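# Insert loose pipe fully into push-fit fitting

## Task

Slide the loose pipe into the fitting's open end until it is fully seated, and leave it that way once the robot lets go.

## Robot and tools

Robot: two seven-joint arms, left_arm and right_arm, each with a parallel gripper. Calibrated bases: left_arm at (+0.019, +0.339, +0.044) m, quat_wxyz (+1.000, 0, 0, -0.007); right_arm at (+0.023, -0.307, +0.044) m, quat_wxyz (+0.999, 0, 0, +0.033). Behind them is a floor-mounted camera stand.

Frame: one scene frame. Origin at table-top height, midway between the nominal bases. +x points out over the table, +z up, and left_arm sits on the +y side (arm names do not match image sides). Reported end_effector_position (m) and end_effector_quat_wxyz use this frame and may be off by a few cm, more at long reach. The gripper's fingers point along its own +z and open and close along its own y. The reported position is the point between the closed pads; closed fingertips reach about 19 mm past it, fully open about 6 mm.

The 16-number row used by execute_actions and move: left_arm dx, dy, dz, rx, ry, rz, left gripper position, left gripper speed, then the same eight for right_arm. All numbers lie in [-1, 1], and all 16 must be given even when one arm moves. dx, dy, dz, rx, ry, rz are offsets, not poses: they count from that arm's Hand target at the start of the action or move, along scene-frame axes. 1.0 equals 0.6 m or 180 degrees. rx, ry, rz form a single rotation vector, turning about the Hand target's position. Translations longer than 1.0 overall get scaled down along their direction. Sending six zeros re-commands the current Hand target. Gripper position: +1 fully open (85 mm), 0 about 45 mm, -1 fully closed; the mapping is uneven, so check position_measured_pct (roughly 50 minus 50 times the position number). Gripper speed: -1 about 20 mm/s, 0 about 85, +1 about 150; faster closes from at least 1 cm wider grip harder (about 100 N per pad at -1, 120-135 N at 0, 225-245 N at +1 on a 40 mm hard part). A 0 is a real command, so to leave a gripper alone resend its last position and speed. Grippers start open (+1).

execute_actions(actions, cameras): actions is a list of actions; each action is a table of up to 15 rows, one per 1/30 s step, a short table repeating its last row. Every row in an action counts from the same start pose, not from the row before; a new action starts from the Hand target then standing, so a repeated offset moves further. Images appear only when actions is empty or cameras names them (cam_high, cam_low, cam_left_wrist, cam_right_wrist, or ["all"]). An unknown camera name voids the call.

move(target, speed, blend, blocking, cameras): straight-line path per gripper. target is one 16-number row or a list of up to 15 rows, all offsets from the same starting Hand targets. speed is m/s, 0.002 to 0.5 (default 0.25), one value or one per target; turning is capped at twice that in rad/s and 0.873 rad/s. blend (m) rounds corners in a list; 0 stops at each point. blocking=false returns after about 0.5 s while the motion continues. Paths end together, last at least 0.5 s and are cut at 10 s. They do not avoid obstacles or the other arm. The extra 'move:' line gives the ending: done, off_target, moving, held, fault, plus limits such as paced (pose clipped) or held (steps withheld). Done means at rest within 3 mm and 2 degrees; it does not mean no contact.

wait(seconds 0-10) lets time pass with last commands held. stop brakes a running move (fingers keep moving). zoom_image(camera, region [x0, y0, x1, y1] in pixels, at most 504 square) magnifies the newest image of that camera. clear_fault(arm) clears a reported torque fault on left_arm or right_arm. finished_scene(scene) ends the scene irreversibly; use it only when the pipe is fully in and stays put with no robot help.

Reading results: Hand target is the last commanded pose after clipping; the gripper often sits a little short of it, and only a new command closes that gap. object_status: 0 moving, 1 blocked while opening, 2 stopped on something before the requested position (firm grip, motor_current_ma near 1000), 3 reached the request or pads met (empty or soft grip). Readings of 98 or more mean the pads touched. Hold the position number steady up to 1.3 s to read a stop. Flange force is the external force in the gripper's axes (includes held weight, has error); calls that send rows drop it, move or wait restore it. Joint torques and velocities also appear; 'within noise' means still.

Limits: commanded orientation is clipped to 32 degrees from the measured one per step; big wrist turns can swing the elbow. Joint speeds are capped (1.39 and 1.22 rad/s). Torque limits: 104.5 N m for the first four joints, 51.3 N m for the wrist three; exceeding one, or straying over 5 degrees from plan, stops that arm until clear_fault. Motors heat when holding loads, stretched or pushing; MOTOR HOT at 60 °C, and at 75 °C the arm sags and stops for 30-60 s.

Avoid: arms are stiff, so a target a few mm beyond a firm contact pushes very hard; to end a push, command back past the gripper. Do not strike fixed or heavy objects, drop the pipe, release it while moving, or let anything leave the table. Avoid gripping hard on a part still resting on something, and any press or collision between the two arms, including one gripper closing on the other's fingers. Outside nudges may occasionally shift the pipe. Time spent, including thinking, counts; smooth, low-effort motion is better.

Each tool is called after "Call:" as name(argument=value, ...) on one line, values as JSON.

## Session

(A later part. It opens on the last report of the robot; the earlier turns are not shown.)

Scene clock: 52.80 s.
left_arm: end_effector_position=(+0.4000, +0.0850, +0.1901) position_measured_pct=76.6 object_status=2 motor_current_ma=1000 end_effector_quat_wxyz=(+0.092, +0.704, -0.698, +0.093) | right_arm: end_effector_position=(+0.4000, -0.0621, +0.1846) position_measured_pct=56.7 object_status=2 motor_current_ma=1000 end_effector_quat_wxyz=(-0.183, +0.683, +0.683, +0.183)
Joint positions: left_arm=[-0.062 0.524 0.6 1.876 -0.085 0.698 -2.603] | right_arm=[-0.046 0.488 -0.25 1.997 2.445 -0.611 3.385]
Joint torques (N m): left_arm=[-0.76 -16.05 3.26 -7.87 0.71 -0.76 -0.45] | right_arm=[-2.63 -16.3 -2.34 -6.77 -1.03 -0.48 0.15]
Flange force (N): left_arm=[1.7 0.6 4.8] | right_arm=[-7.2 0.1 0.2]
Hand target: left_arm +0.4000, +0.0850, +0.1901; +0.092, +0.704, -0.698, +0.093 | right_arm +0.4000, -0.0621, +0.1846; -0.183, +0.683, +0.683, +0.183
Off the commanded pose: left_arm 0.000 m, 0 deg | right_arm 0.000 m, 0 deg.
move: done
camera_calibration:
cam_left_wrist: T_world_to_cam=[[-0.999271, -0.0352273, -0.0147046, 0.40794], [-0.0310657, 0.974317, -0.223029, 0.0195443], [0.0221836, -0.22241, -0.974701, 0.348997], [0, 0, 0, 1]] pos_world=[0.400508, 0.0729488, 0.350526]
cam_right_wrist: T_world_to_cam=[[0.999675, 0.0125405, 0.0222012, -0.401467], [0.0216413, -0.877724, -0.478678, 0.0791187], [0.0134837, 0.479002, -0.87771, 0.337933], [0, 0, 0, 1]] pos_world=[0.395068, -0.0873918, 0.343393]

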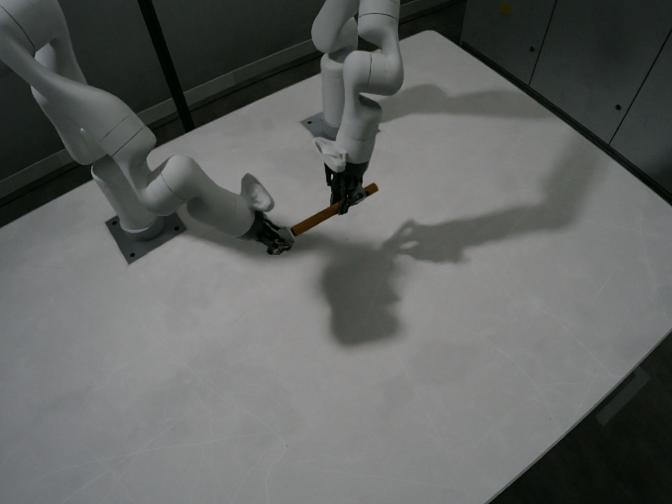

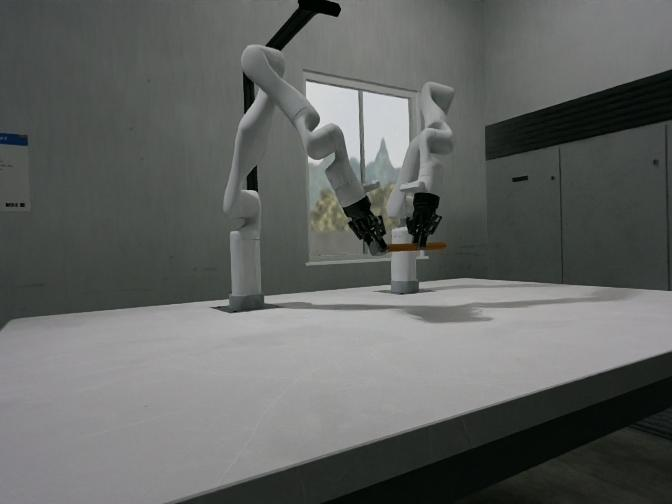

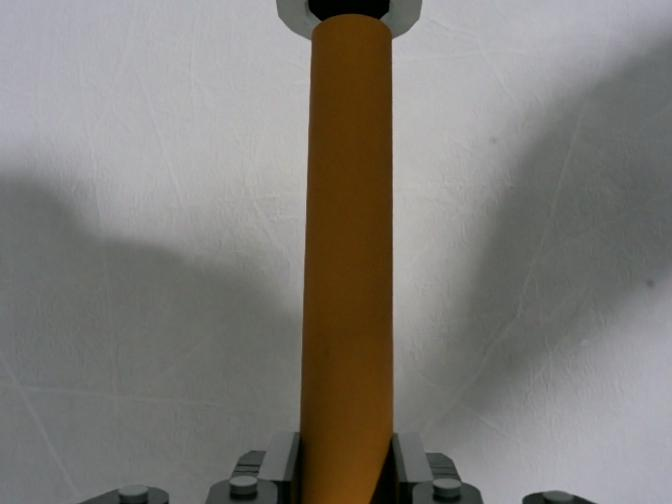

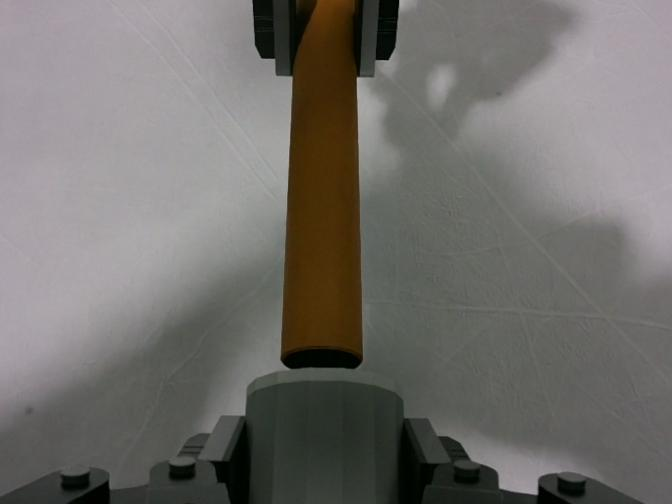

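Call:
move(target=[0.00147,-0.0083,0,0,0,0,-0.75,-1,0,0,0,0,0,0,-0.4,-1], speed=0.03, cameras=["cam_low","cam_left_wrist","cam_right_wrist"])

Call:
zoom_image(camera="cam_low", region=[368, 238, 392, 256])

Call:
zoom_image(camera="cam_right_wrist", region=[236, 340, 416, 504])

Call:
zoom_image(camera="cam_left_wrist", region=[266, 0, 436, 85])

Scene clock: 62.13 s.
left_arm: end_effector_position=(+0.4008, +0.0801, +0.1901) position_measured_pct=76.6 object_status=2 motor_current_ma=1000 end_effector_quat_wxyz=(+0.092, +0.704, -0.698, +0.093) | right_arm: end_effector_position=(+0.4000, -0.0621, +0.1846) position_measured_pct=56.7 object_status=2 motor_current_ma=1000 end_effector_quat_wxyz=(-0.183, +0.683, +0.683, +0.183)
Joint positions: left_arm=[-0.047 0.529 0.596 1.867 -0.088 0.7 -2.591] | right_arm=[-0.046 0.488 -0.25 1.997 2.445 -0.611 3.385]
Joint torques (N m): left_arm=[-0.51 -16.16 3.34 -7.89 0.69 -0.81 -0.52] | right_arm=[-2.22 -16.34 -2.23 -6.54 -1.11 -0.51 0.21]
Flange force (N): left_arm=[1.2 0.6 4.3] | right_arm=[-5.8 1.0 0.5]
Hand target: left_arm +0.4008, +0.0800, +0.1901; +0.092, +0.704, -0.698, +0.093 | right_arm +0.4000, -0.0621, +0.1846; -0.183, +0.683, +0.683, +0.183
Off the commanded pose: left_arm 0.000 m, 0 deg | right_arm 0.000 m, 0 deg.
move: done
camera_calibration:
cam_left_wrist: T_world_to_cam=[[-0.999271, -0.0352281, -0.014708, 0.408568], [-0.0310678, 0.974338, -0.222935, 0.0243101], [0.0221841, -0.222315, -0.974722, 0.347891], [0, 0, 0, 1]] pos_world=[0.401308, 0.0680483, 0.350526]
cam_right_wrist: T_world_to_cam=[[0.999674, 0.0124924, 0.0222888, -0.4015], [0.0216411, -0.877725, -0.478676, 0.0791181], [0.0135836, 0.479002, -0.877709, 0.337893], [0, 0, 0, 1]] pos_world=[0.395067, -0.0873916, 0.343392]
Images, in order (width x height): cam_low 672x504, cam_left_wrist 672x504, cam_right_wrist 672x504.

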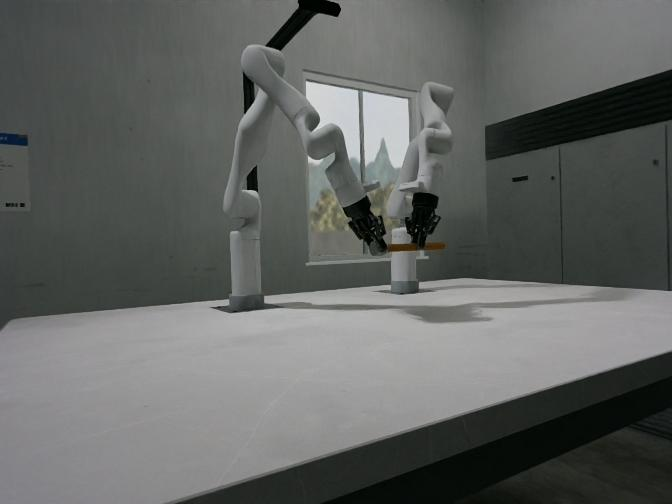

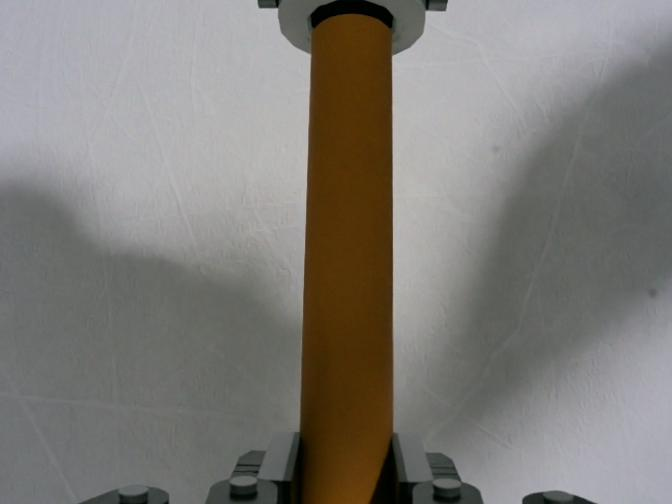

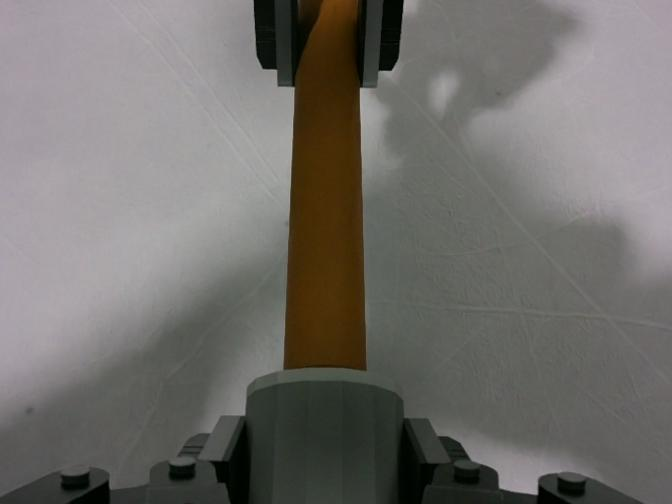

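Scaled by 21.000 from the camera's 672x504 image, which has a finer 960x720 frame.

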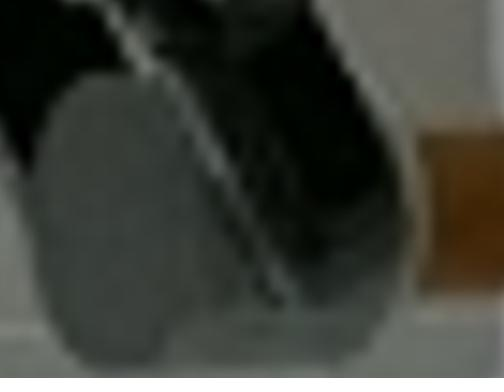

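Scaled by 2.800.

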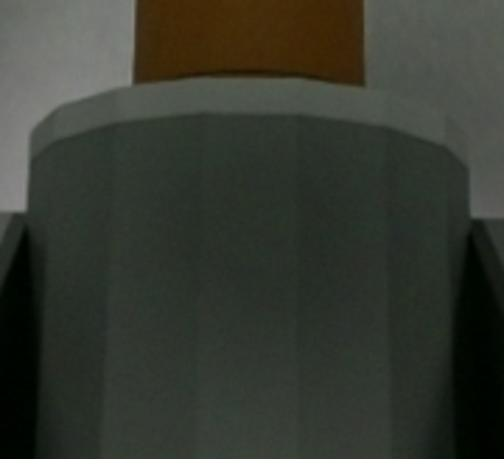

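Scaled by 2.965.

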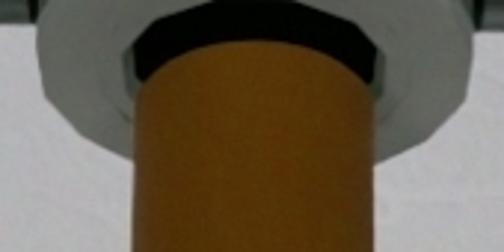

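Call:
zoom_image(camera="cam_low", region=[386, 232, 450, 264])

Call:
zoom_image(camera="cam_low", region=[366, 236, 406, 260])

Scaled by 7.875 from the camera's 672x504 image, which has a finer 960x720 frame.

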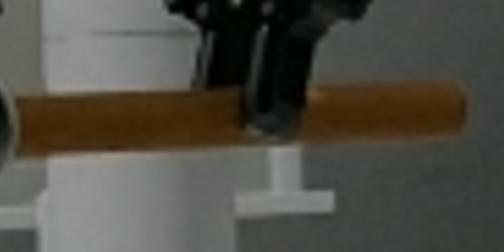

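Scaled by 12.600 from the camera's 672x504 image, which has a finer 960x720 frame.

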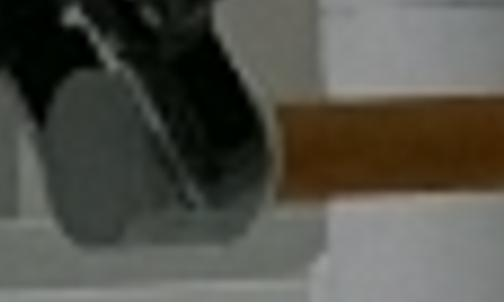

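Call:
move(target=[0,-0.00417,0,0,0,0,-0.75,-1,0,0,0,0,0,0,-0.4,-1], speed=0.02, cameras=["cam_low","cam_left_wrist","cam_right_wrist"])

Call:
zoom_image(camera="cam_left_wrist", region=[266, 0, 436, 85])

Call:
zoom_image(camera="cam_right_wrist", region=[236, 330, 416, 420])

Call:
zoom_image(camera="cam_low", region=[368, 238, 392, 256])

Scene clock: 72.43 s.
left_arm: end_effector_position=(+0.4008, +0.0776, +0.1901) position_measured_pct=76.6 object_status=2 motor_current_ma=1000 end_effector_quat_wxyz=(+0.092, +0.704, -0.698, +0.093) | right_arm: end_effector_position=(+0.4000, -0.0621, +0.1846) position_measured_pct=56.7 object_status=2 motor_current_ma=1000 end_effector_quat_wxyz=(-0.183, +0.683, +0.683, +0.183)
Joint positions: left_arm=[-0.04 0.531 0.594 1.863 -0.089 0.701 -2.585] | right_arm=[-0.046 0.488 -0.25 1.997 2.445 -0.611 3.385]
Joint torques (N m): left_arm=[-0.56 -16.21 3.33 -7.87 0.71 -0.87 -0.56] | right_arm=[-2.26 -16.35 -2.25 -6.62 -1.05 -0.54 0.19]
Flange force (N): left_arm=[1.5 0.5 4.2] | right_arm=[-6.1 0.6 0.7]
Hand target: left_arm +0.4008, +0.0775, +0.1901; +0.092, +0.704, -0.698, +0.093 | right_arm +0.4000, -0.0621, +0.1846; -0.183, +0.683, +0.683, +0.183
Off the commanded pose: left_arm 0.000 m, 0 deg | right_arm 0.000 m, 0 deg.
move: done
camera_calibration:
cam_left_wrist: T_world_to_cam=[[-0.999271, -0.0352281, -0.014708, 0.408576], [-0.0310678, 0.974338, -0.222935, 0.0268465], [0.0221841, -0.222315, -0.974722, 0.347311], [0, 0, 0, 1]] pos_world=[0.401408, 0.0654483, 0.350526]
cam_right_wrist: T_world_to_cam=[[0.999674, 0.0124924, 0.0222888, -0.4015], [0.0216411, -0.877725, -0.478676, 0.0791181], [0.0135836, 0.479002, -0.877709, 0.337893], [0, 0, 0, 1]] pos_world=[0.395067, -0.0873916, 0.343392]
Images, in order (width x height): cam_low 672x504, cam_left_wrist 672x504, cam_right_wrist 672x504.

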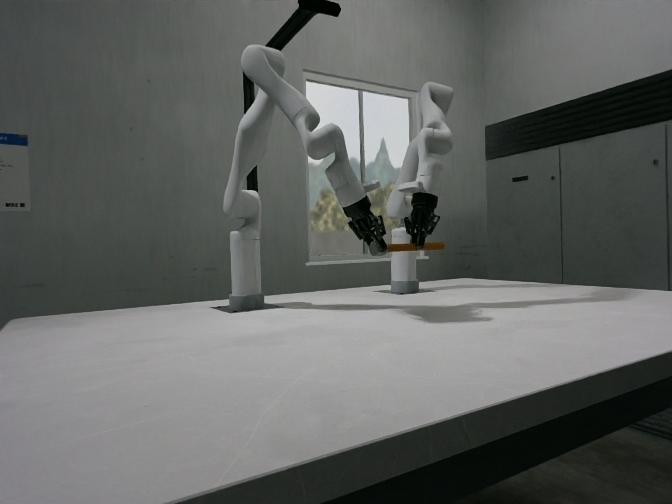

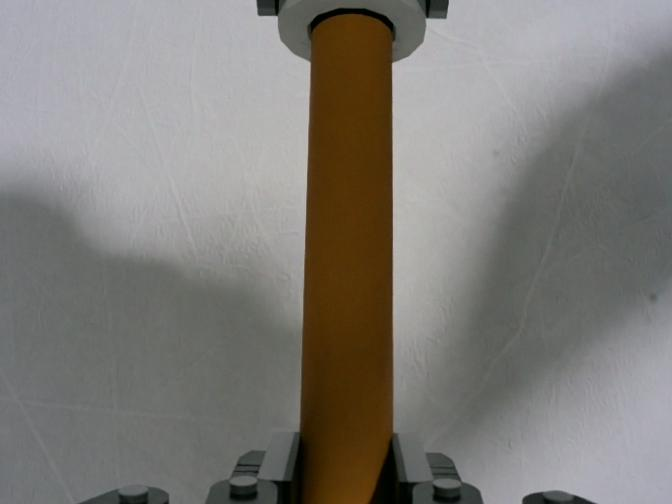

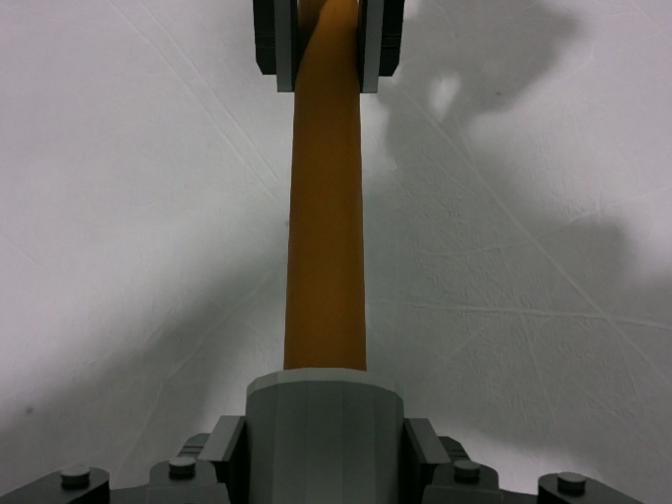

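Scaled by 2.965.

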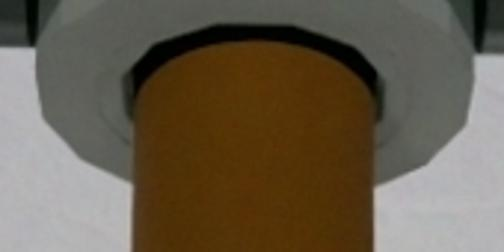

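Scaled by 2.800.

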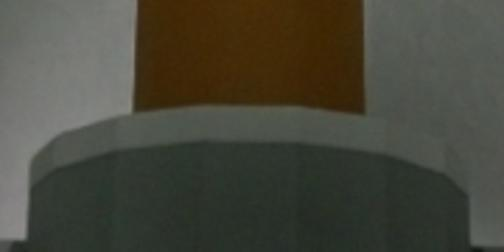

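Scaled by 21.000 from the camera's 672x504 image, which has a finer 960x720 frame.

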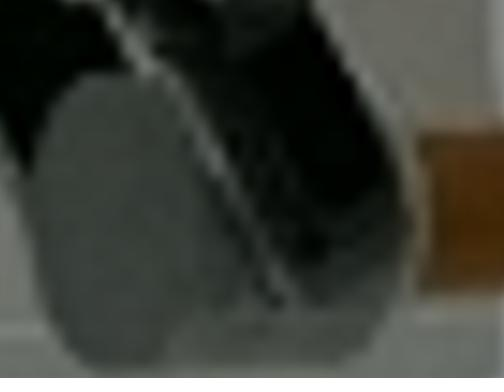

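Call:
move(target=[0,-0.0025,0,0,0,0,-0.75,-1,0,0,0,0,0,0,-0.4,-1], speed=0.02, cameras=["cam_left_wrist","cam_right_wrist"])

Call:
zoom_image(camera="cam_left_wrist", region=[266, 0, 436, 85])

Scene clock: 75.27 s.
left_arm: end_effector_position=(+0.4008, +0.0761, +0.1900) position_measured_pct=76.6 object_status=2 motor_current_ma=1000 end_effector_quat_wxyz=(+0.092, +0.704, -0.698, +0.093) | right_arm: end_effector_position=(+0.4000, -0.0621, +0.1846) position_measured_pct=56.7 object_status=2 motor_current_ma=1000 end_effector_quat_wxyz=(-0.183, +0.683, +0.683, +0.183)
Joint positions: left_arm=[-0.036 0.532 0.593 1.861 -0.09 0.701 -2.582] | right_arm=[-0.046 0.488 -0.25 1.997 2.445 -0.611 3.385]
Joint torques (N m): left_arm=[-0.4 -16.28 3.36 -7.99 0.74 -0.81 -0.48] | right_arm=[-2.21 -16.39 -2.26 -6.61 -1.1 -0.51 0.2]
Flange force (N): left_arm=[0.7 0.8 4.3] | right_arm=[-5.9 0.9 0.6]
Hand target: left_arm +0.4008, +0.0760, +0.1900; +0.092, +0.704, -0.698, +0.093 | right_arm +0.4000, -0.0621, +0.1846; -0.183, +0.683, +0.683, +0.183
Off the commanded pose: left_arm 0.000 m, 0 deg | right_arm 0.000 m, 0 deg.
move: done
camera_calibration:
cam_left_wrist: T_world_to_cam=[[-0.999268, -0.0353251, -0.0146841, 0.40852], [-0.0311677, 0.974335, -0.222936, 0.0283487], [0.0221825, -0.222315, -0.974722, 0.346978], [0, 0, 0, 1]] pos_world=[0.401407, 0.0639484, 0.350526]
cam_right_wrist: T_world_to_cam=[[0.999674, 0.0124924, 0.0222888, -0.4015], [0.0216411, -0.877725, -0.478676, 0.0791181], [0.0135836, 0.479002, -0.877709, 0.337893], [0, 0, 0, 1]] pos_world=[0.395067, -0.0873916, 0.343392]
Images, in order (width x height): cam_left_wrist 672x504, cam_right_wrist 672x504.

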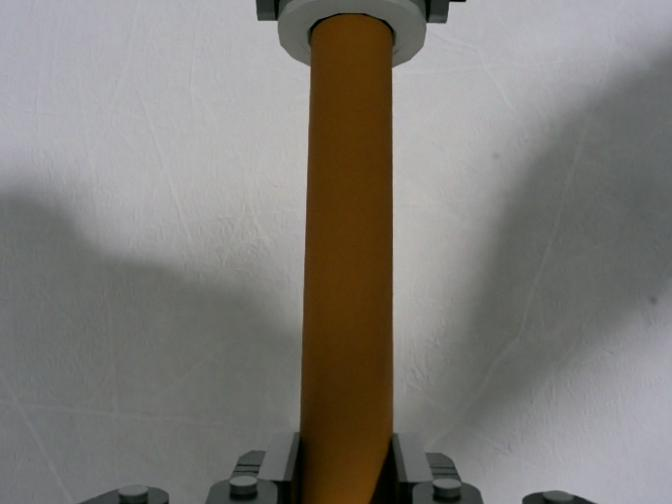

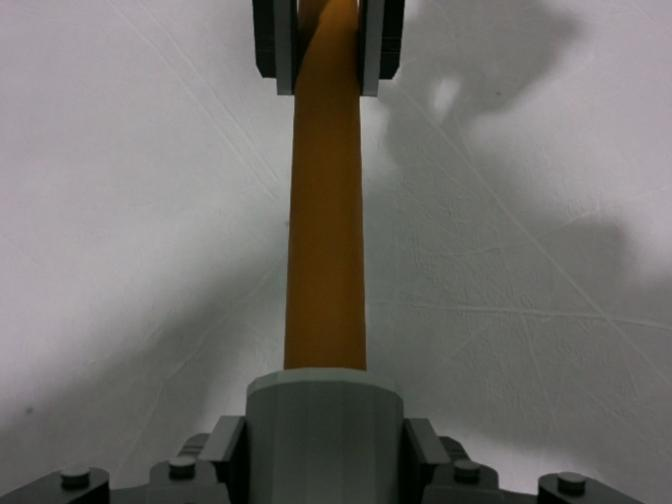

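Scaled by 2.965.

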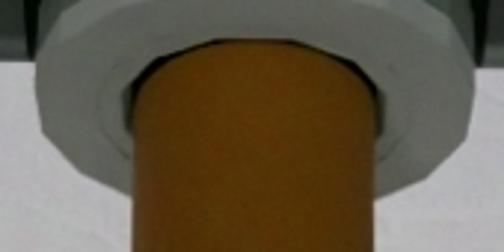

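Call:
move(target=[0,-0.005,0,0,0,0,-0.75,-1,0,0,0,0,0,0,-0.4,-1], speed=0.02, cameras=["cam_left_wrist","cam_right_wrist"])

Call:
zoom_image(camera="cam_left_wrist", region=[266, 0, 436, 85])

Scene clock: 77.30 s.
left_arm: end_effector_position=(+0.4008, +0.0731, +0.1900) position_measured_pct=76.6 object_status=2 motor_current_ma=1000 end_effector_quat_wxyz=(+0.092, +0.704, -0.698, +0.093) | right_arm: end_effector_position=(+0.4000, -0.0621, +0.1846) position_measured_pct=56.7 object_status=2 motor_current_ma=1000 end_effector_quat_wxyz=(-0.183, +0.683, +0.683, +0.183)
Joint positions: left_arm=[-0.027 0.534 0.591 1.857 -0.091 0.702 -2.575] | right_arm=[-0.046 0.488 -0.25 1.997 2.445 -0.611 3.385]
Joint torques (N m): left_arm=[-0.41 -16.33 3.5 -8.02 0.7 -0.89 -0.33] | right_arm=[-2.25 -16.41 -2.24 -6.6 -1.07 -0.51 0.19]
Flange force (N): left_arm=[0.5 0.6 4.0] | right_arm=[-6.1 0.9 0.7]
Hand target: left_arm +0.4008, +0.0730, +0.1900; +0.092, +0.704, -0.698, +0.093 | right_arm +0.4000, -0.0621, +0.1846; -0.183, +0.683, +0.683, +0.183
Off the commanded pose: left_arm 0.000 m, 0 deg | right_arm 0.000 m, 0 deg.
move: done
camera_calibration:
cam_left_wrist: T_world_to_cam=[[-0.999268, -0.0353251, -0.0146841, 0.408317], [-0.0311677, 0.974335, -0.222936, 0.0311711], [0.0221825, -0.222315, -0.974722, 0.346336], [0, 0, 0, 1]] pos_world=[0.401307, 0.0610484, 0.350526]
cam_right_wrist: T_world_to_cam=[[0.999674, 0.0124924, 0.0222888, -0.4015], [0.0216411, -0.877725, -0.478676, 0.0791181], [0.0135836, 0.479002, -0.877709, 0.337893], [0, 0, 0, 1]] pos_world=[0.395067, -0.0873916, 0.343392]
Images, in order (width x height): cam_left_wrist 672x504, cam_right_wrist 672x504.

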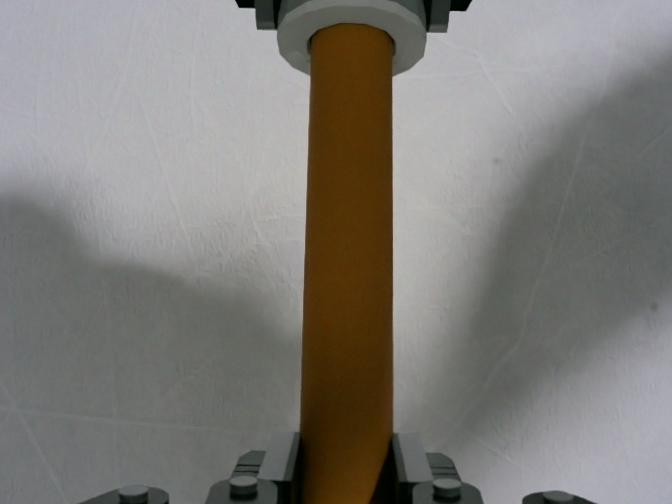

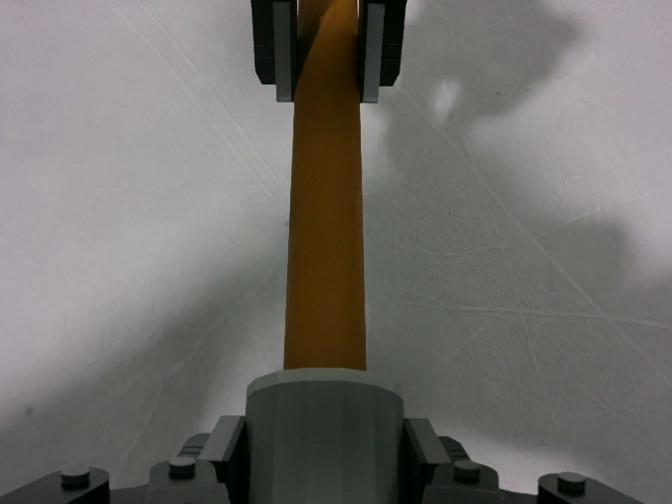

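Scaled by 2.965.

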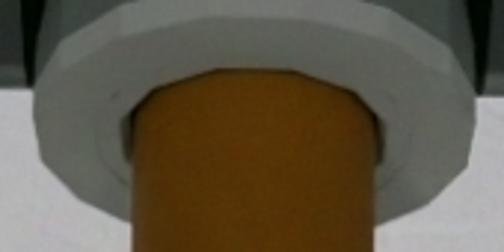

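Call:
move(target=[-0.0002,-0.0083,0,0,0,0,-0.75,-1,0,0,0,0,0,0,-0.4,-1], speed=0.02, cameras=["cam_left_wrist"])

Call:
zoom_image(camera="cam_left_wrist", region=[266, 0, 436, 85])

Scene clock: 78.83 s.
left_arm: end_effector_position=(+0.4007, +0.0681, +0.1900) position_measured_pct=76.6 object_status=2 motor_current_ma=1000 end_effector_quat_wxyz=(+0.092, +0.704, -0.698, +0.093) | right_arm: end_effector_position=(+0.4000, -0.0621, +0.1846) position_measured_pct=56.7 object_status=2 motor_current_ma=1000 end_effector_quat_wxyz=(-0.183, +0.683, +0.683, +0.183)
Joint positions: left_arm=[-0.013 0.537 0.588 1.85 -0.094 0.703 -2.563] | right_arm=[-0.046 0.488 -0.25 1.997 2.445 -0.611 3.385]
Joint torques (N m): left_arm=[5.93 -16.13 9.93 -10.36 3.43 -3.27 -0.47] | right_arm=[-7.72 -17.01 -8.2 -9.31 -3.6 -1.4 0.18]
Flange force (N): left_arm=[-14.2 -0.9 -0.8] | right_arm=[-19.3 0.4 -6.2]
Hand target: left_arm +0.4007, +0.0681, +0.1901; +0.092, +0.704, -0.698, +0.093 | right_arm +0.4000, -0.0621, +0.1846; -0.183, +0.683, +0.683, +0.183
Off the commanded pose: left_arm 0.000 m, 0 deg | right_arm 0.000 m, 0 deg.
move: done
camera_calibration:
cam_left_wrist: T_world_to_cam=[[-0.999268, -0.0353234, -0.0146845, 0.408041], [-0.0311659, 0.974335, -0.222936, 0.0360389], [0.0221825, -0.222315, -0.974722, 0.345226], [0, 0, 0, 1]] pos_world=[0.401207, 0.0560484, 0.350526]
Images, in order (width x height): cam_left_wrist 672x504.

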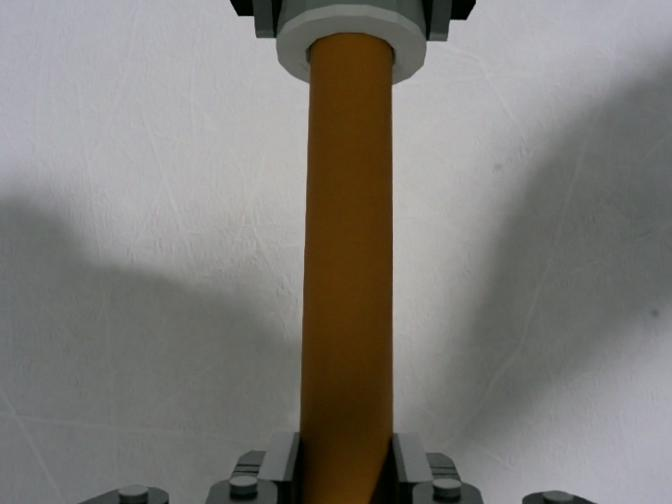

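Scaled by 2.965.

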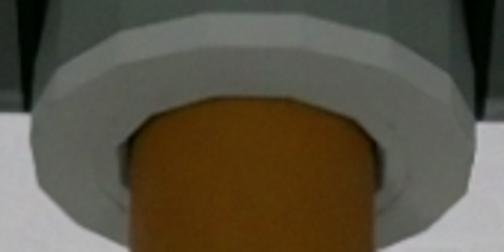

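Call:
move(target=[0,-0.00667,0,0,0,0,-0.75,-1,0,0,0,0,0,0,-0.4,-1], speed=0.02, cameras=["cam_left_wrist"])

Call:
zoom_image(camera="cam_left_wrist", region=[266, 0, 436, 85])

Scene clock: 80.37 s.
left_arm: end_effector_position=(+0.4007, +0.0641, +0.1901) position_measured_pct=76.6 object_status=2 motor_current_ma=1000 end_effector_quat_wxyz=(+0.092, +0.704, -0.698, +0.093) | right_arm: end_effector_position=(+0.4000, -0.0621, +0.1846) position_measured_pct=56.7 object_status=2 motor_current_ma=1000 end_effector_quat_wxyz=(-0.183, +0.683, +0.683, +0.183)
Joint positions: left_arm=[-0.001 0.54 0.586 1.843 -0.096 0.703 -2.554] | right_arm=[-0.046 0.488 -0.25 1.997 2.445 -0.611 3.385]
Joint torques (N m): left_arm=[10.09 -16.19 13.85 -12.2 5.12 -5.03 -0.39] | right_arm=[-11.3 -17.23 -12.05 -10.75 -5.08 -2.13 0.21]
Flange force (N): left_arm=[-24.6 -1.6 -4.4] | right_arm=[-27.5 0.3 -10.7]
Hand target: left_arm +0.4007, +0.0640, +0.1901; +0.092, +0.704, -0.698, +0.093 | right_arm +0.4000, -0.0620, +0.1846; -0.183, +0.683, +0.683, +0.183
Off the commanded pose: left_arm 0.000 m, 0 deg | right_arm 0.000 m, 0 deg.
move: done
camera_calibration:
cam_left_wrist: T_world_to_cam=[[-0.999271, -0.0352281, -0.014708, 0.407904], [-0.0310678, 0.974338, -0.222935, 0.0398964], [0.0221841, -0.222315, -0.974722, 0.344336], [0, 0, 0, 1]] pos_world=[0.401208, 0.0520483, 0.350526]
Images, in order (width x height): cam_left_wrist 672x504.

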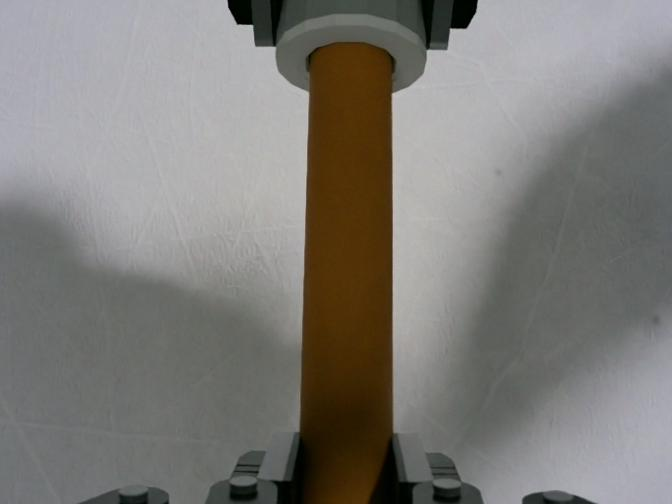

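Scaled by 2.965.

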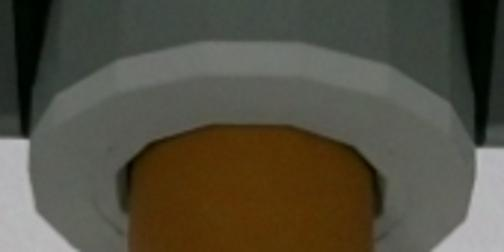

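Call:
move(target=[0,-0.01,0,0,0,0,-0.75,-1,0,0,0,0,0,0,-0.4,-1], speed=0.02, cameras=["cam_left_wrist"])

Call:
zoom_image(camera="cam_left_wrist", region=[266, 0, 436, 85])

Scene clock: 81.67 s.
left_arm: end_effector_position=(+0.4007, +0.0581, +0.1901) position_measured_pct=76.6 object_status=2 motor_current_ma=1000 end_effector_quat_wxyz=(+0.092, +0.704, -0.698, +0.093) | right_arm: end_effector_position=(+0.4000, -0.0621, +0.1846) position_measured_pct=56.7 object_status=2 motor_current_ma=1000 end_effector_quat_wxyz=(-0.183, +0.683, +0.683, +0.183)
Joint positions: left_arm=[0.016 0.545 0.582 1.834 -0.099 0.705 -2.541] | right_arm=[-0.046 0.488 -0.25 1.997 2.445 -0.611 3.385]
Joint torques (N m): left_arm=[9.77 -16.28 13.94 -12.57 5.13 -5.11 -0.6] | right_arm=[-11.25 -17.28 -12.07 -10.74 -5.07 -2.09 0.2]
Flange force (N): left_arm=[-23.7 -0.5 -3.7] | right_arm=[-27.4 0.5 -10.7]
Hand target: left_arm +0.4007, +0.0580, +0.1901; +0.092, +0.704, -0.698, +0.093 | right_arm +0.4000, -0.0620, +0.1846; -0.183, +0.683, +0.683, +0.183
Off the commanded pose: left_arm 0.000 m, 0 deg | right_arm 0.000 m, 0 deg.
move: done
camera_calibration:
cam_left_wrist: T_world_to_cam=[[-0.999271, -0.0352281, -0.014708, 0.407693], [-0.0310678, 0.974338, -0.222935, 0.0457424], [0.0221841, -0.222315, -0.974722, 0.343002], [0, 0, 0, 1]] pos_world=[0.401208, 0.0460483, 0.350526]
Images, in order (width x height): cam_left_wrist 672x504.

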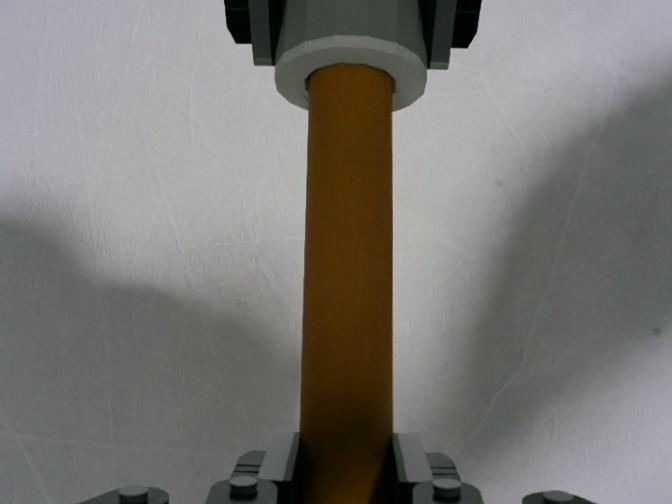

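Scaled by 2.965.

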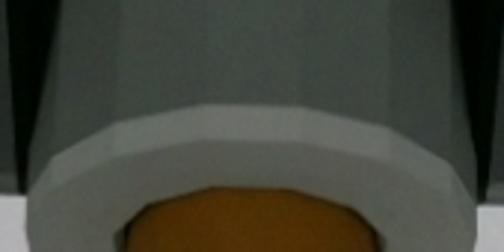

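Call:
move(target=[0,-0.01,0,0,0,0,-0.75,-1,0,0,0,0,0,0,-0.4,-1], speed=0.02, cameras=["cam_left_wrist"])

Call:
zoom_image(camera="cam_left_wrist", region=[266, 20, 436, 105])

Scene clock: 83.13 s.
left_arm: end_effector_position=(+0.4007, +0.0521, +0.1901) position_measured_pct=76.6 object_status=2 motor_current_ma=1000 end_effector_quat_wxyz=(+0.092, +0.704, -0.698, +0.093) | right_arm: end_effector_position=(+0.4000, -0.0621, +0.1846) position_measured_pct=56.7 object_status=2 motor_current_ma=1000 end_effector_quat_wxyz=(-0.183, +0.683, +0.683, +0.183)
Joint positions: left_arm=[0.033 0.549 0.578 1.824 -0.102 0.707 -2.527] | right_arm=[-0.046 0.488 -0.25 1.997 2.445 -0.611 3.385]
Joint torques (N m): left_arm=[10.06 -16.6 13.87 -12.74 5.08 -5.21 -0.59] | right_arm=[-11.22 -17.36 -12.09 -10.8 -5.11 -2.12 0.18]
Flange force (N): left_arm=[-24.5 -0.7 -4.0] | right_arm=[-27.5 0.4 -10.4]
Hand target: left_arm +0.4007, +0.0521, +0.1901; +0.092, +0.704, -0.698, +0.093 | right_arm +0.4000, -0.0621, +0.1846; -0.183, +0.683, +0.683, +0.183
Off the commanded pose: left_arm 0.000 m, 0 deg | right_arm 0.000 m, 0 deg.
move: done
camera_calibration:
cam_left_wrist: T_world_to_cam=[[-0.999271, -0.0352281, -0.014708, 0.407482], [-0.0310678, 0.974338, -0.222935, 0.0515884], [0.0221841, -0.222315, -0.974722, 0.341668], [0, 0, 0, 1]] pos_world=[0.401208, 0.0400483, 0.350526]
Images, in order (width x height): cam_left_wrist 672x504.

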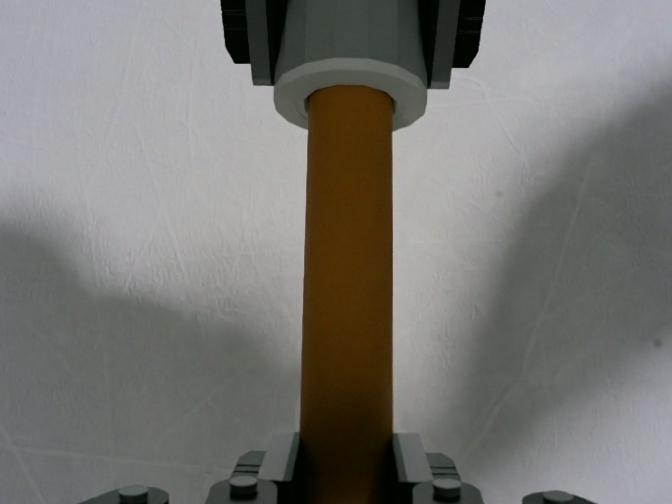

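Scaled by 2.965.

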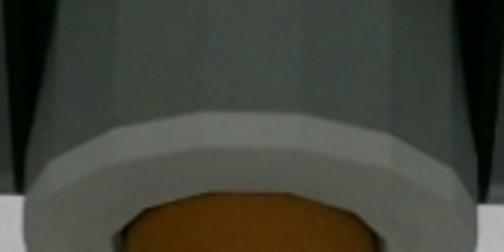

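Call:
move(target=[0,-0.005,0,0,0,0,-0.75,-1,0,0,0,0,0,0,-0.4,-1], speed=0.02, cameras=["cam_left_wrist"])

Call:
zoom_image(camera="cam_left_wrist", region=[266, 40, 436, 125])

Scene clock: 84.37 s.
left_arm: end_effector_position=(+0.4007, +0.0491, +0.1901) position_measured_pct=76.6 object_status=2 motor_current_ma=1000 end_effector_quat_wxyz=(+0.092, +0.704, -0.698, +0.093) | right_arm: end_effector_position=(+0.4000, -0.0621, +0.1846) position_measured_pct=56.7 object_status=2 motor_current_ma=1000 end_effector_quat_wxyz=(-0.183, +0.683, +0.683, +0.183)
Joint positions: left_arm=[0.041 0.552 0.576 1.82 -0.103 0.708 -2.52] | right_arm=[-0.046 0.488 -0.25 1.997 2.445 -0.611 3.385]
Joint torques (N m): left_arm=[10.21 -16.7 13.97 -12.55 5.08 -5.24 -0.5] | right_arm=[-11.26 -17.34 -12.13 -10.84 -5.12 -2.11 0.13]
Flange force (N): left_arm=[-24.5 -1.5 -4.4] | right_arm=[-27.8 0.3 -10.5]
Hand target: left_arm +0.4007, +0.0490, +0.1901; +0.092, +0.704, -0.698, +0.093 | right_arm +0.4000, -0.0621, +0.1846; -0.183, +0.683, +0.683, +0.183
Off the commanded pose: left_arm 0.000 m, 0 deg | right_arm 0.000 m, 0 deg.
move: done
camera_calibration:
cam_left_wrist: T_world_to_cam=[[-0.999268, -0.0353243, -0.0146807, 0.407369], [-0.0311655, 0.974313, -0.223031, 0.0545846], [0.022182, -0.22241, -0.974701, 0.340998], [0, 0, 0, 1]] pos_world=[0.401207, 0.0370489, 0.350526]
Images, in order (width x height): cam_left_wrist 672x504.

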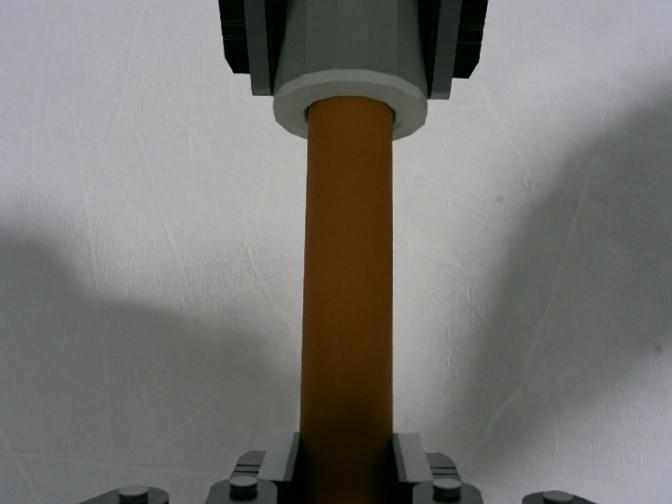

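Scaled by 2.965.

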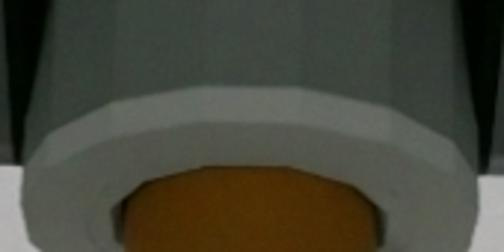

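Call:
move(target=[0,-0.005,0,0,0,0,-0.75,-1,0,0,0,0,0,0,-0.4,-1], speed=0.02, cameras=["cam_left_wrist"])

Call:
zoom_image(camera="cam_left_wrist", region=[266, 40, 436, 125])

Scene clock: 85.57 s.
left_arm: end_effector_position=(+0.4007, +0.0461, +0.1901) position_measured_pct=76.6 object_status=2 motor_current_ma=1000 end_effector_quat_wxyz=(+0.092, +0.704, -0.698, +0.093) | right_arm: end_effector_position=(+0.4000, -0.0621, +0.1846) position_measured_pct=56.7 object_status=2 motor_current_ma=1000 end_effector_quat_wxyz=(-0.183, +0.683, +0.683, +0.183)
Joint positions: left_arm=[0.049 0.554 0.574 1.815 -0.104 0.709 -2.514] | right_arm=[-0.046 0.488 -0.25 1.997 2.445 -0.611 3.385]
Joint torques (N m): left_arm=[10.1 -16.71 14.18 -12.82 5.08 -5.39 -0.51] | right_arm=[-11.43 -17.34 -12.29 -10.91 -5.2 -2.13 0.19]
Flange force (N): left_arm=[-24.4 -1.0 -4.3] | right_arm=[-28.0 0.4 -10.8]
Hand target: left_arm +0.4007, +0.0461, +0.1901; +0.092, +0.704, -0.698, +0.093 | right_arm +0.4000, -0.0621, +0.1846; -0.183, +0.683, +0.683, +0.183
Off the commanded pose: left_arm 0.000 m, 0 deg | right_arm 0.000 m, 0 deg.
move: done
camera_calibration:
cam_left_wrist: T_world_to_cam=[[-0.999271, -0.0352281, -0.014708, 0.40727], [-0.0310678, 0.974338, -0.222935, 0.0574345], [0.0221841, -0.222315, -0.974722, 0.340335], [0, 0, 0, 1]] pos_world=[0.401208, 0.0340483, 0.350526]
Images, in order (width x height): cam_left_wrist 672x504.

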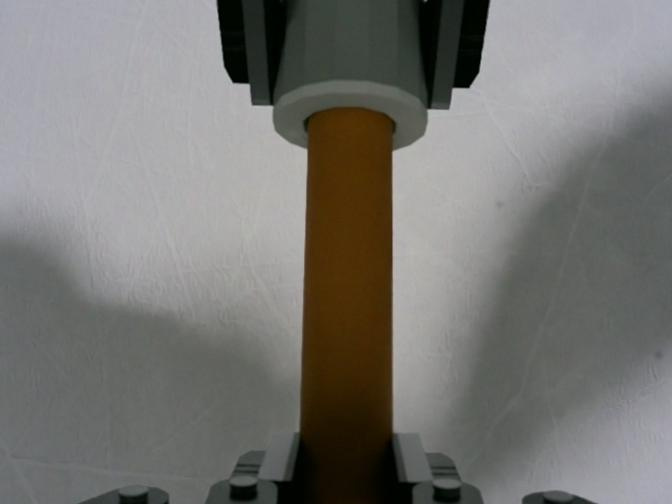

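Scaled by 2.965.

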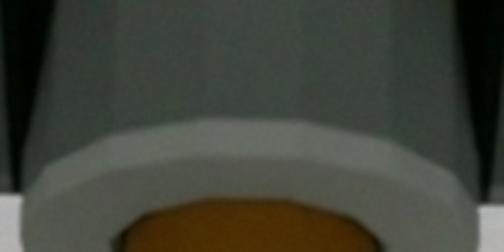

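Call:
move(target=[0,-0.005,0,0,0,0,-0.75,-1,0,0,0,0,0,0,-0.4,-1], speed=0.02, cameras=["cam_left_wrist"])

Call:
zoom_image(camera="cam_left_wrist", region=[266, 60, 436, 145])

Scene clock: 86.97 s.
left_arm: end_effector_position=(+0.4007, +0.0431, +0.1900) position_measured_pct=76.6 object_status=2 motor_current_ma=1000 end_effector_quat_wxyz=(+0.092, +0.704, -0.698, +0.093) | right_arm: end_effector_position=(+0.4000, -0.0621, +0.1846) position_measured_pct=56.7 object_status=2 motor_current_ma=1000 end_effector_quat_wxyz=(-0.183, +0.683, +0.683, +0.183)
Joint positions: left_arm=[0.058 0.557 0.572 1.81 -0.106 0.71 -2.507] | right_arm=[-0.046 0.488 -0.25 1.997 2.445 -0.611 3.385]
Joint torques (N m): left_arm=[13.01 -16.78 17.18 -14.64 6.5 -6.93 -0.54] | right_arm=[-14.31 -17.7 -15.43 -12.03 -6.46 -2.74 0.15]
Flange force (N): left_arm=[-31.8 -0.8 -6.6] | right_arm=[-34.9 0.8 -13.9]
Hand target: left_arm +0.4007, +0.0431, +0.1901; +0.092, +0.704, -0.698, +0.093 | right_arm +0.4000, -0.0621, +0.1846; -0.183, +0.683, +0.683, +0.183
Off the commanded pose: left_arm 0.000 m, 0 deg | right_arm 0.000 m, 0 deg.
move: done
camera_calibration:
cam_left_wrist: T_world_to_cam=[[-0.999268, -0.0353234, -0.0146845, 0.407258], [-0.0311659, 0.974335, -0.222936, 0.0604004], [0.0221825, -0.222315, -0.974722, 0.339666], [0, 0, 0, 1]] pos_world=[0.401307, 0.0310484, 0.350526]
Images, in order (width x height): cam_left_wrist 672x504.

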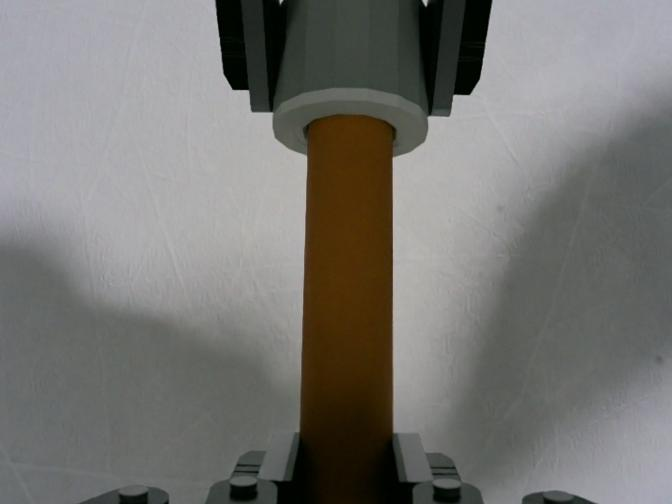

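Scaled by 2.965.

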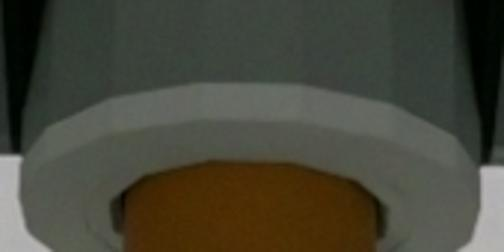

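Call:
move(target=[0,-0.005,0,0,0,0,-0.75,-1,0,0,0,0,0,0,-0.4,-1], speed=0.02, cameras=["cam_left_wrist"])

Call:
zoom_image(camera="cam_left_wrist", region=[266, 60, 436, 145])

Scene clock: 88.67 s.
left_arm: end_effector_position=(+0.4007, +0.0402, +0.1900) position_measured_pct=76.6 object_status=2 motor_current_ma=1000 end_effector_quat_wxyz=(+0.092, +0.704, -0.698, +0.093) | right_arm: end_effector_position=(+0.4000, -0.0622, +0.1845) position_measured_pct=56.7 object_status=2 motor_current_ma=1000 end_effector_quat_wxyz=(-0.183, +0.683, +0.683, +0.183)
Joint positions: left_arm=[0.066 0.559 0.57 1.805 -0.107 0.711 -2.501] | right_arm=[-0.046 0.488 -0.25 1.997 2.445 -0.611 3.385]
Joint torques (N m): left_arm=[21.29 -16.83 25.76 -18.64 10.16 -10.6 -0.16] | right_arm=[-21.43 -18.2 -23.18 -15.42 -9.85 -3.87 -0.05]
Flange force (N): left_arm=[-52.5 -2.6 -12.8] | right_arm=[-52.2 0.1 -23.6]
Hand target: left_arm +0.4007, +0.0401, +0.1901; +0.092, +0.704, -0.698, +0.093 | right_arm +0.4000, -0.0621, +0.1846; -0.183, +0.683, +0.683, +0.183
Off the commanded pose: left_arm 0.000 m, 0 deg | right_arm 0.000 m, 0 deg.
move: done
camera_calibration:
cam_left_wrist: T_world_to_cam=[[-0.999268, -0.0353234, -0.0146845, 0.407152], [-0.0311659, 0.974335, -0.222936, 0.0633234], [0.0221825, -0.222315, -0.974722, 0.338999], [0, 0, 0, 1]] pos_world=[0.401307, 0.0280484, 0.350526]
Images, in order (width x height): cam_left_wrist 672x504.

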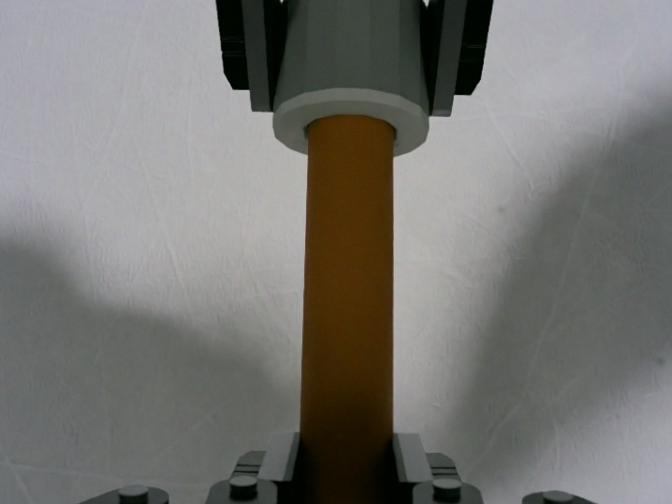

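Scaled by 2.965.

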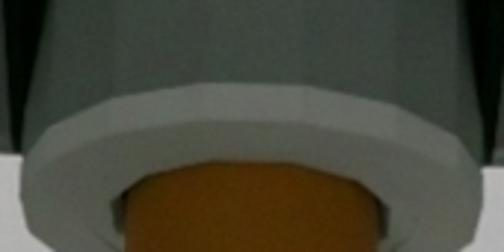

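Call:
move(target=[0,0.0125,0,0,0,0,-0.75,-1,0,0,0,0,0,0,-0.4,-1], speed=0.02, cameras=["cam_left_wrist","cam_low"])

Call:
zoom_image(camera="cam_left_wrist", region=[266, 60, 436, 145])

Call:
zoom_image(camera="cam_low", region=[360, 228, 440, 268])

Scene clock: 91.10 s.
left_arm: end_effector_position=(+0.4007, +0.0474, +0.1901) position_measured_pct=76.6 object_status=2 motor_current_ma=1000 end_effector_quat_wxyz=(+0.092, +0.704, -0.698, +0.093) | right_arm: end_effector_position=(+0.4000, -0.0618, +0.1847) position_measured_pct=56.7 object_status=2 motor_current_ma=1000 end_effector_quat_wxyz=(-0.183, +0.683, +0.683, +0.183)
Joint positions: left_arm=[0.045 0.553 0.575 1.817 -0.104 0.708 -2.517] | right_arm=[-0.046 0.488 -0.25 1.997 2.444 -0.611 3.385]
Joint torques (N m): left_arm=[1.11 -16.74 4.79 -8.55 1.22 -1.49 -0.46] | right_arm=[-3.45 -16.71 -3.6 -7.26 -1.6 -0.83 0.23]
Flange force (N): left_arm=[-2.7 0.4 2.1] | right_arm=[-9.1 0.6 -0.1]
Hand target: left_arm +0.4007, +0.0476, +0.1901; +0.092, +0.704, -0.698, +0.093 | right_arm +0.4000, -0.0621, +0.1846; -0.183, +0.683, +0.683, +0.183
Off the commanded pose: left_arm 0.000 m, 0 deg | right_arm 0.000 m, 0 deg.
move: done
camera_calibration:
cam_left_wrist: T_world_to_cam=[[-0.999277, -0.0350346, -0.0147499, 0.407327], [-0.030865, 0.974297, -0.223144, 0.0561604], [0.0221885, -0.222528, -0.974674, 0.340612], [0, 0, 0, 1]] pos_world=[0.401209, 0.0353491, 0.350525]
Images, in order (width x height): cam_low 672x504, cam_left_wrist 672x504.

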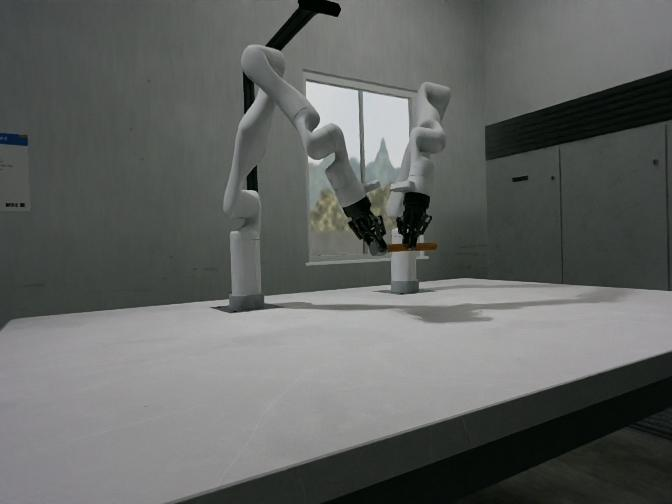

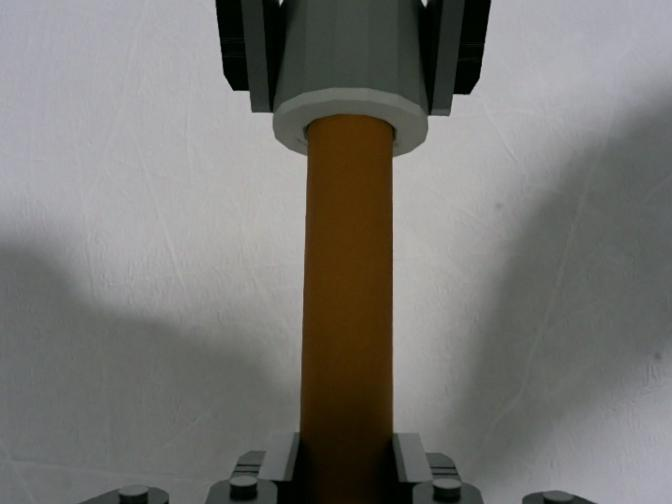

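Scaled by 2.965.

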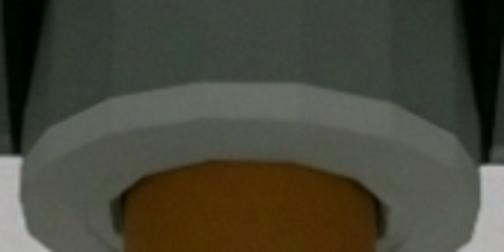

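Scaled by 6.300 from the camera's 672x504 image, which has a finer 960x720 frame.

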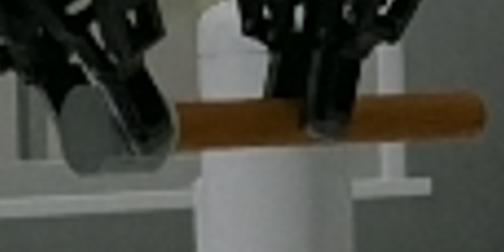

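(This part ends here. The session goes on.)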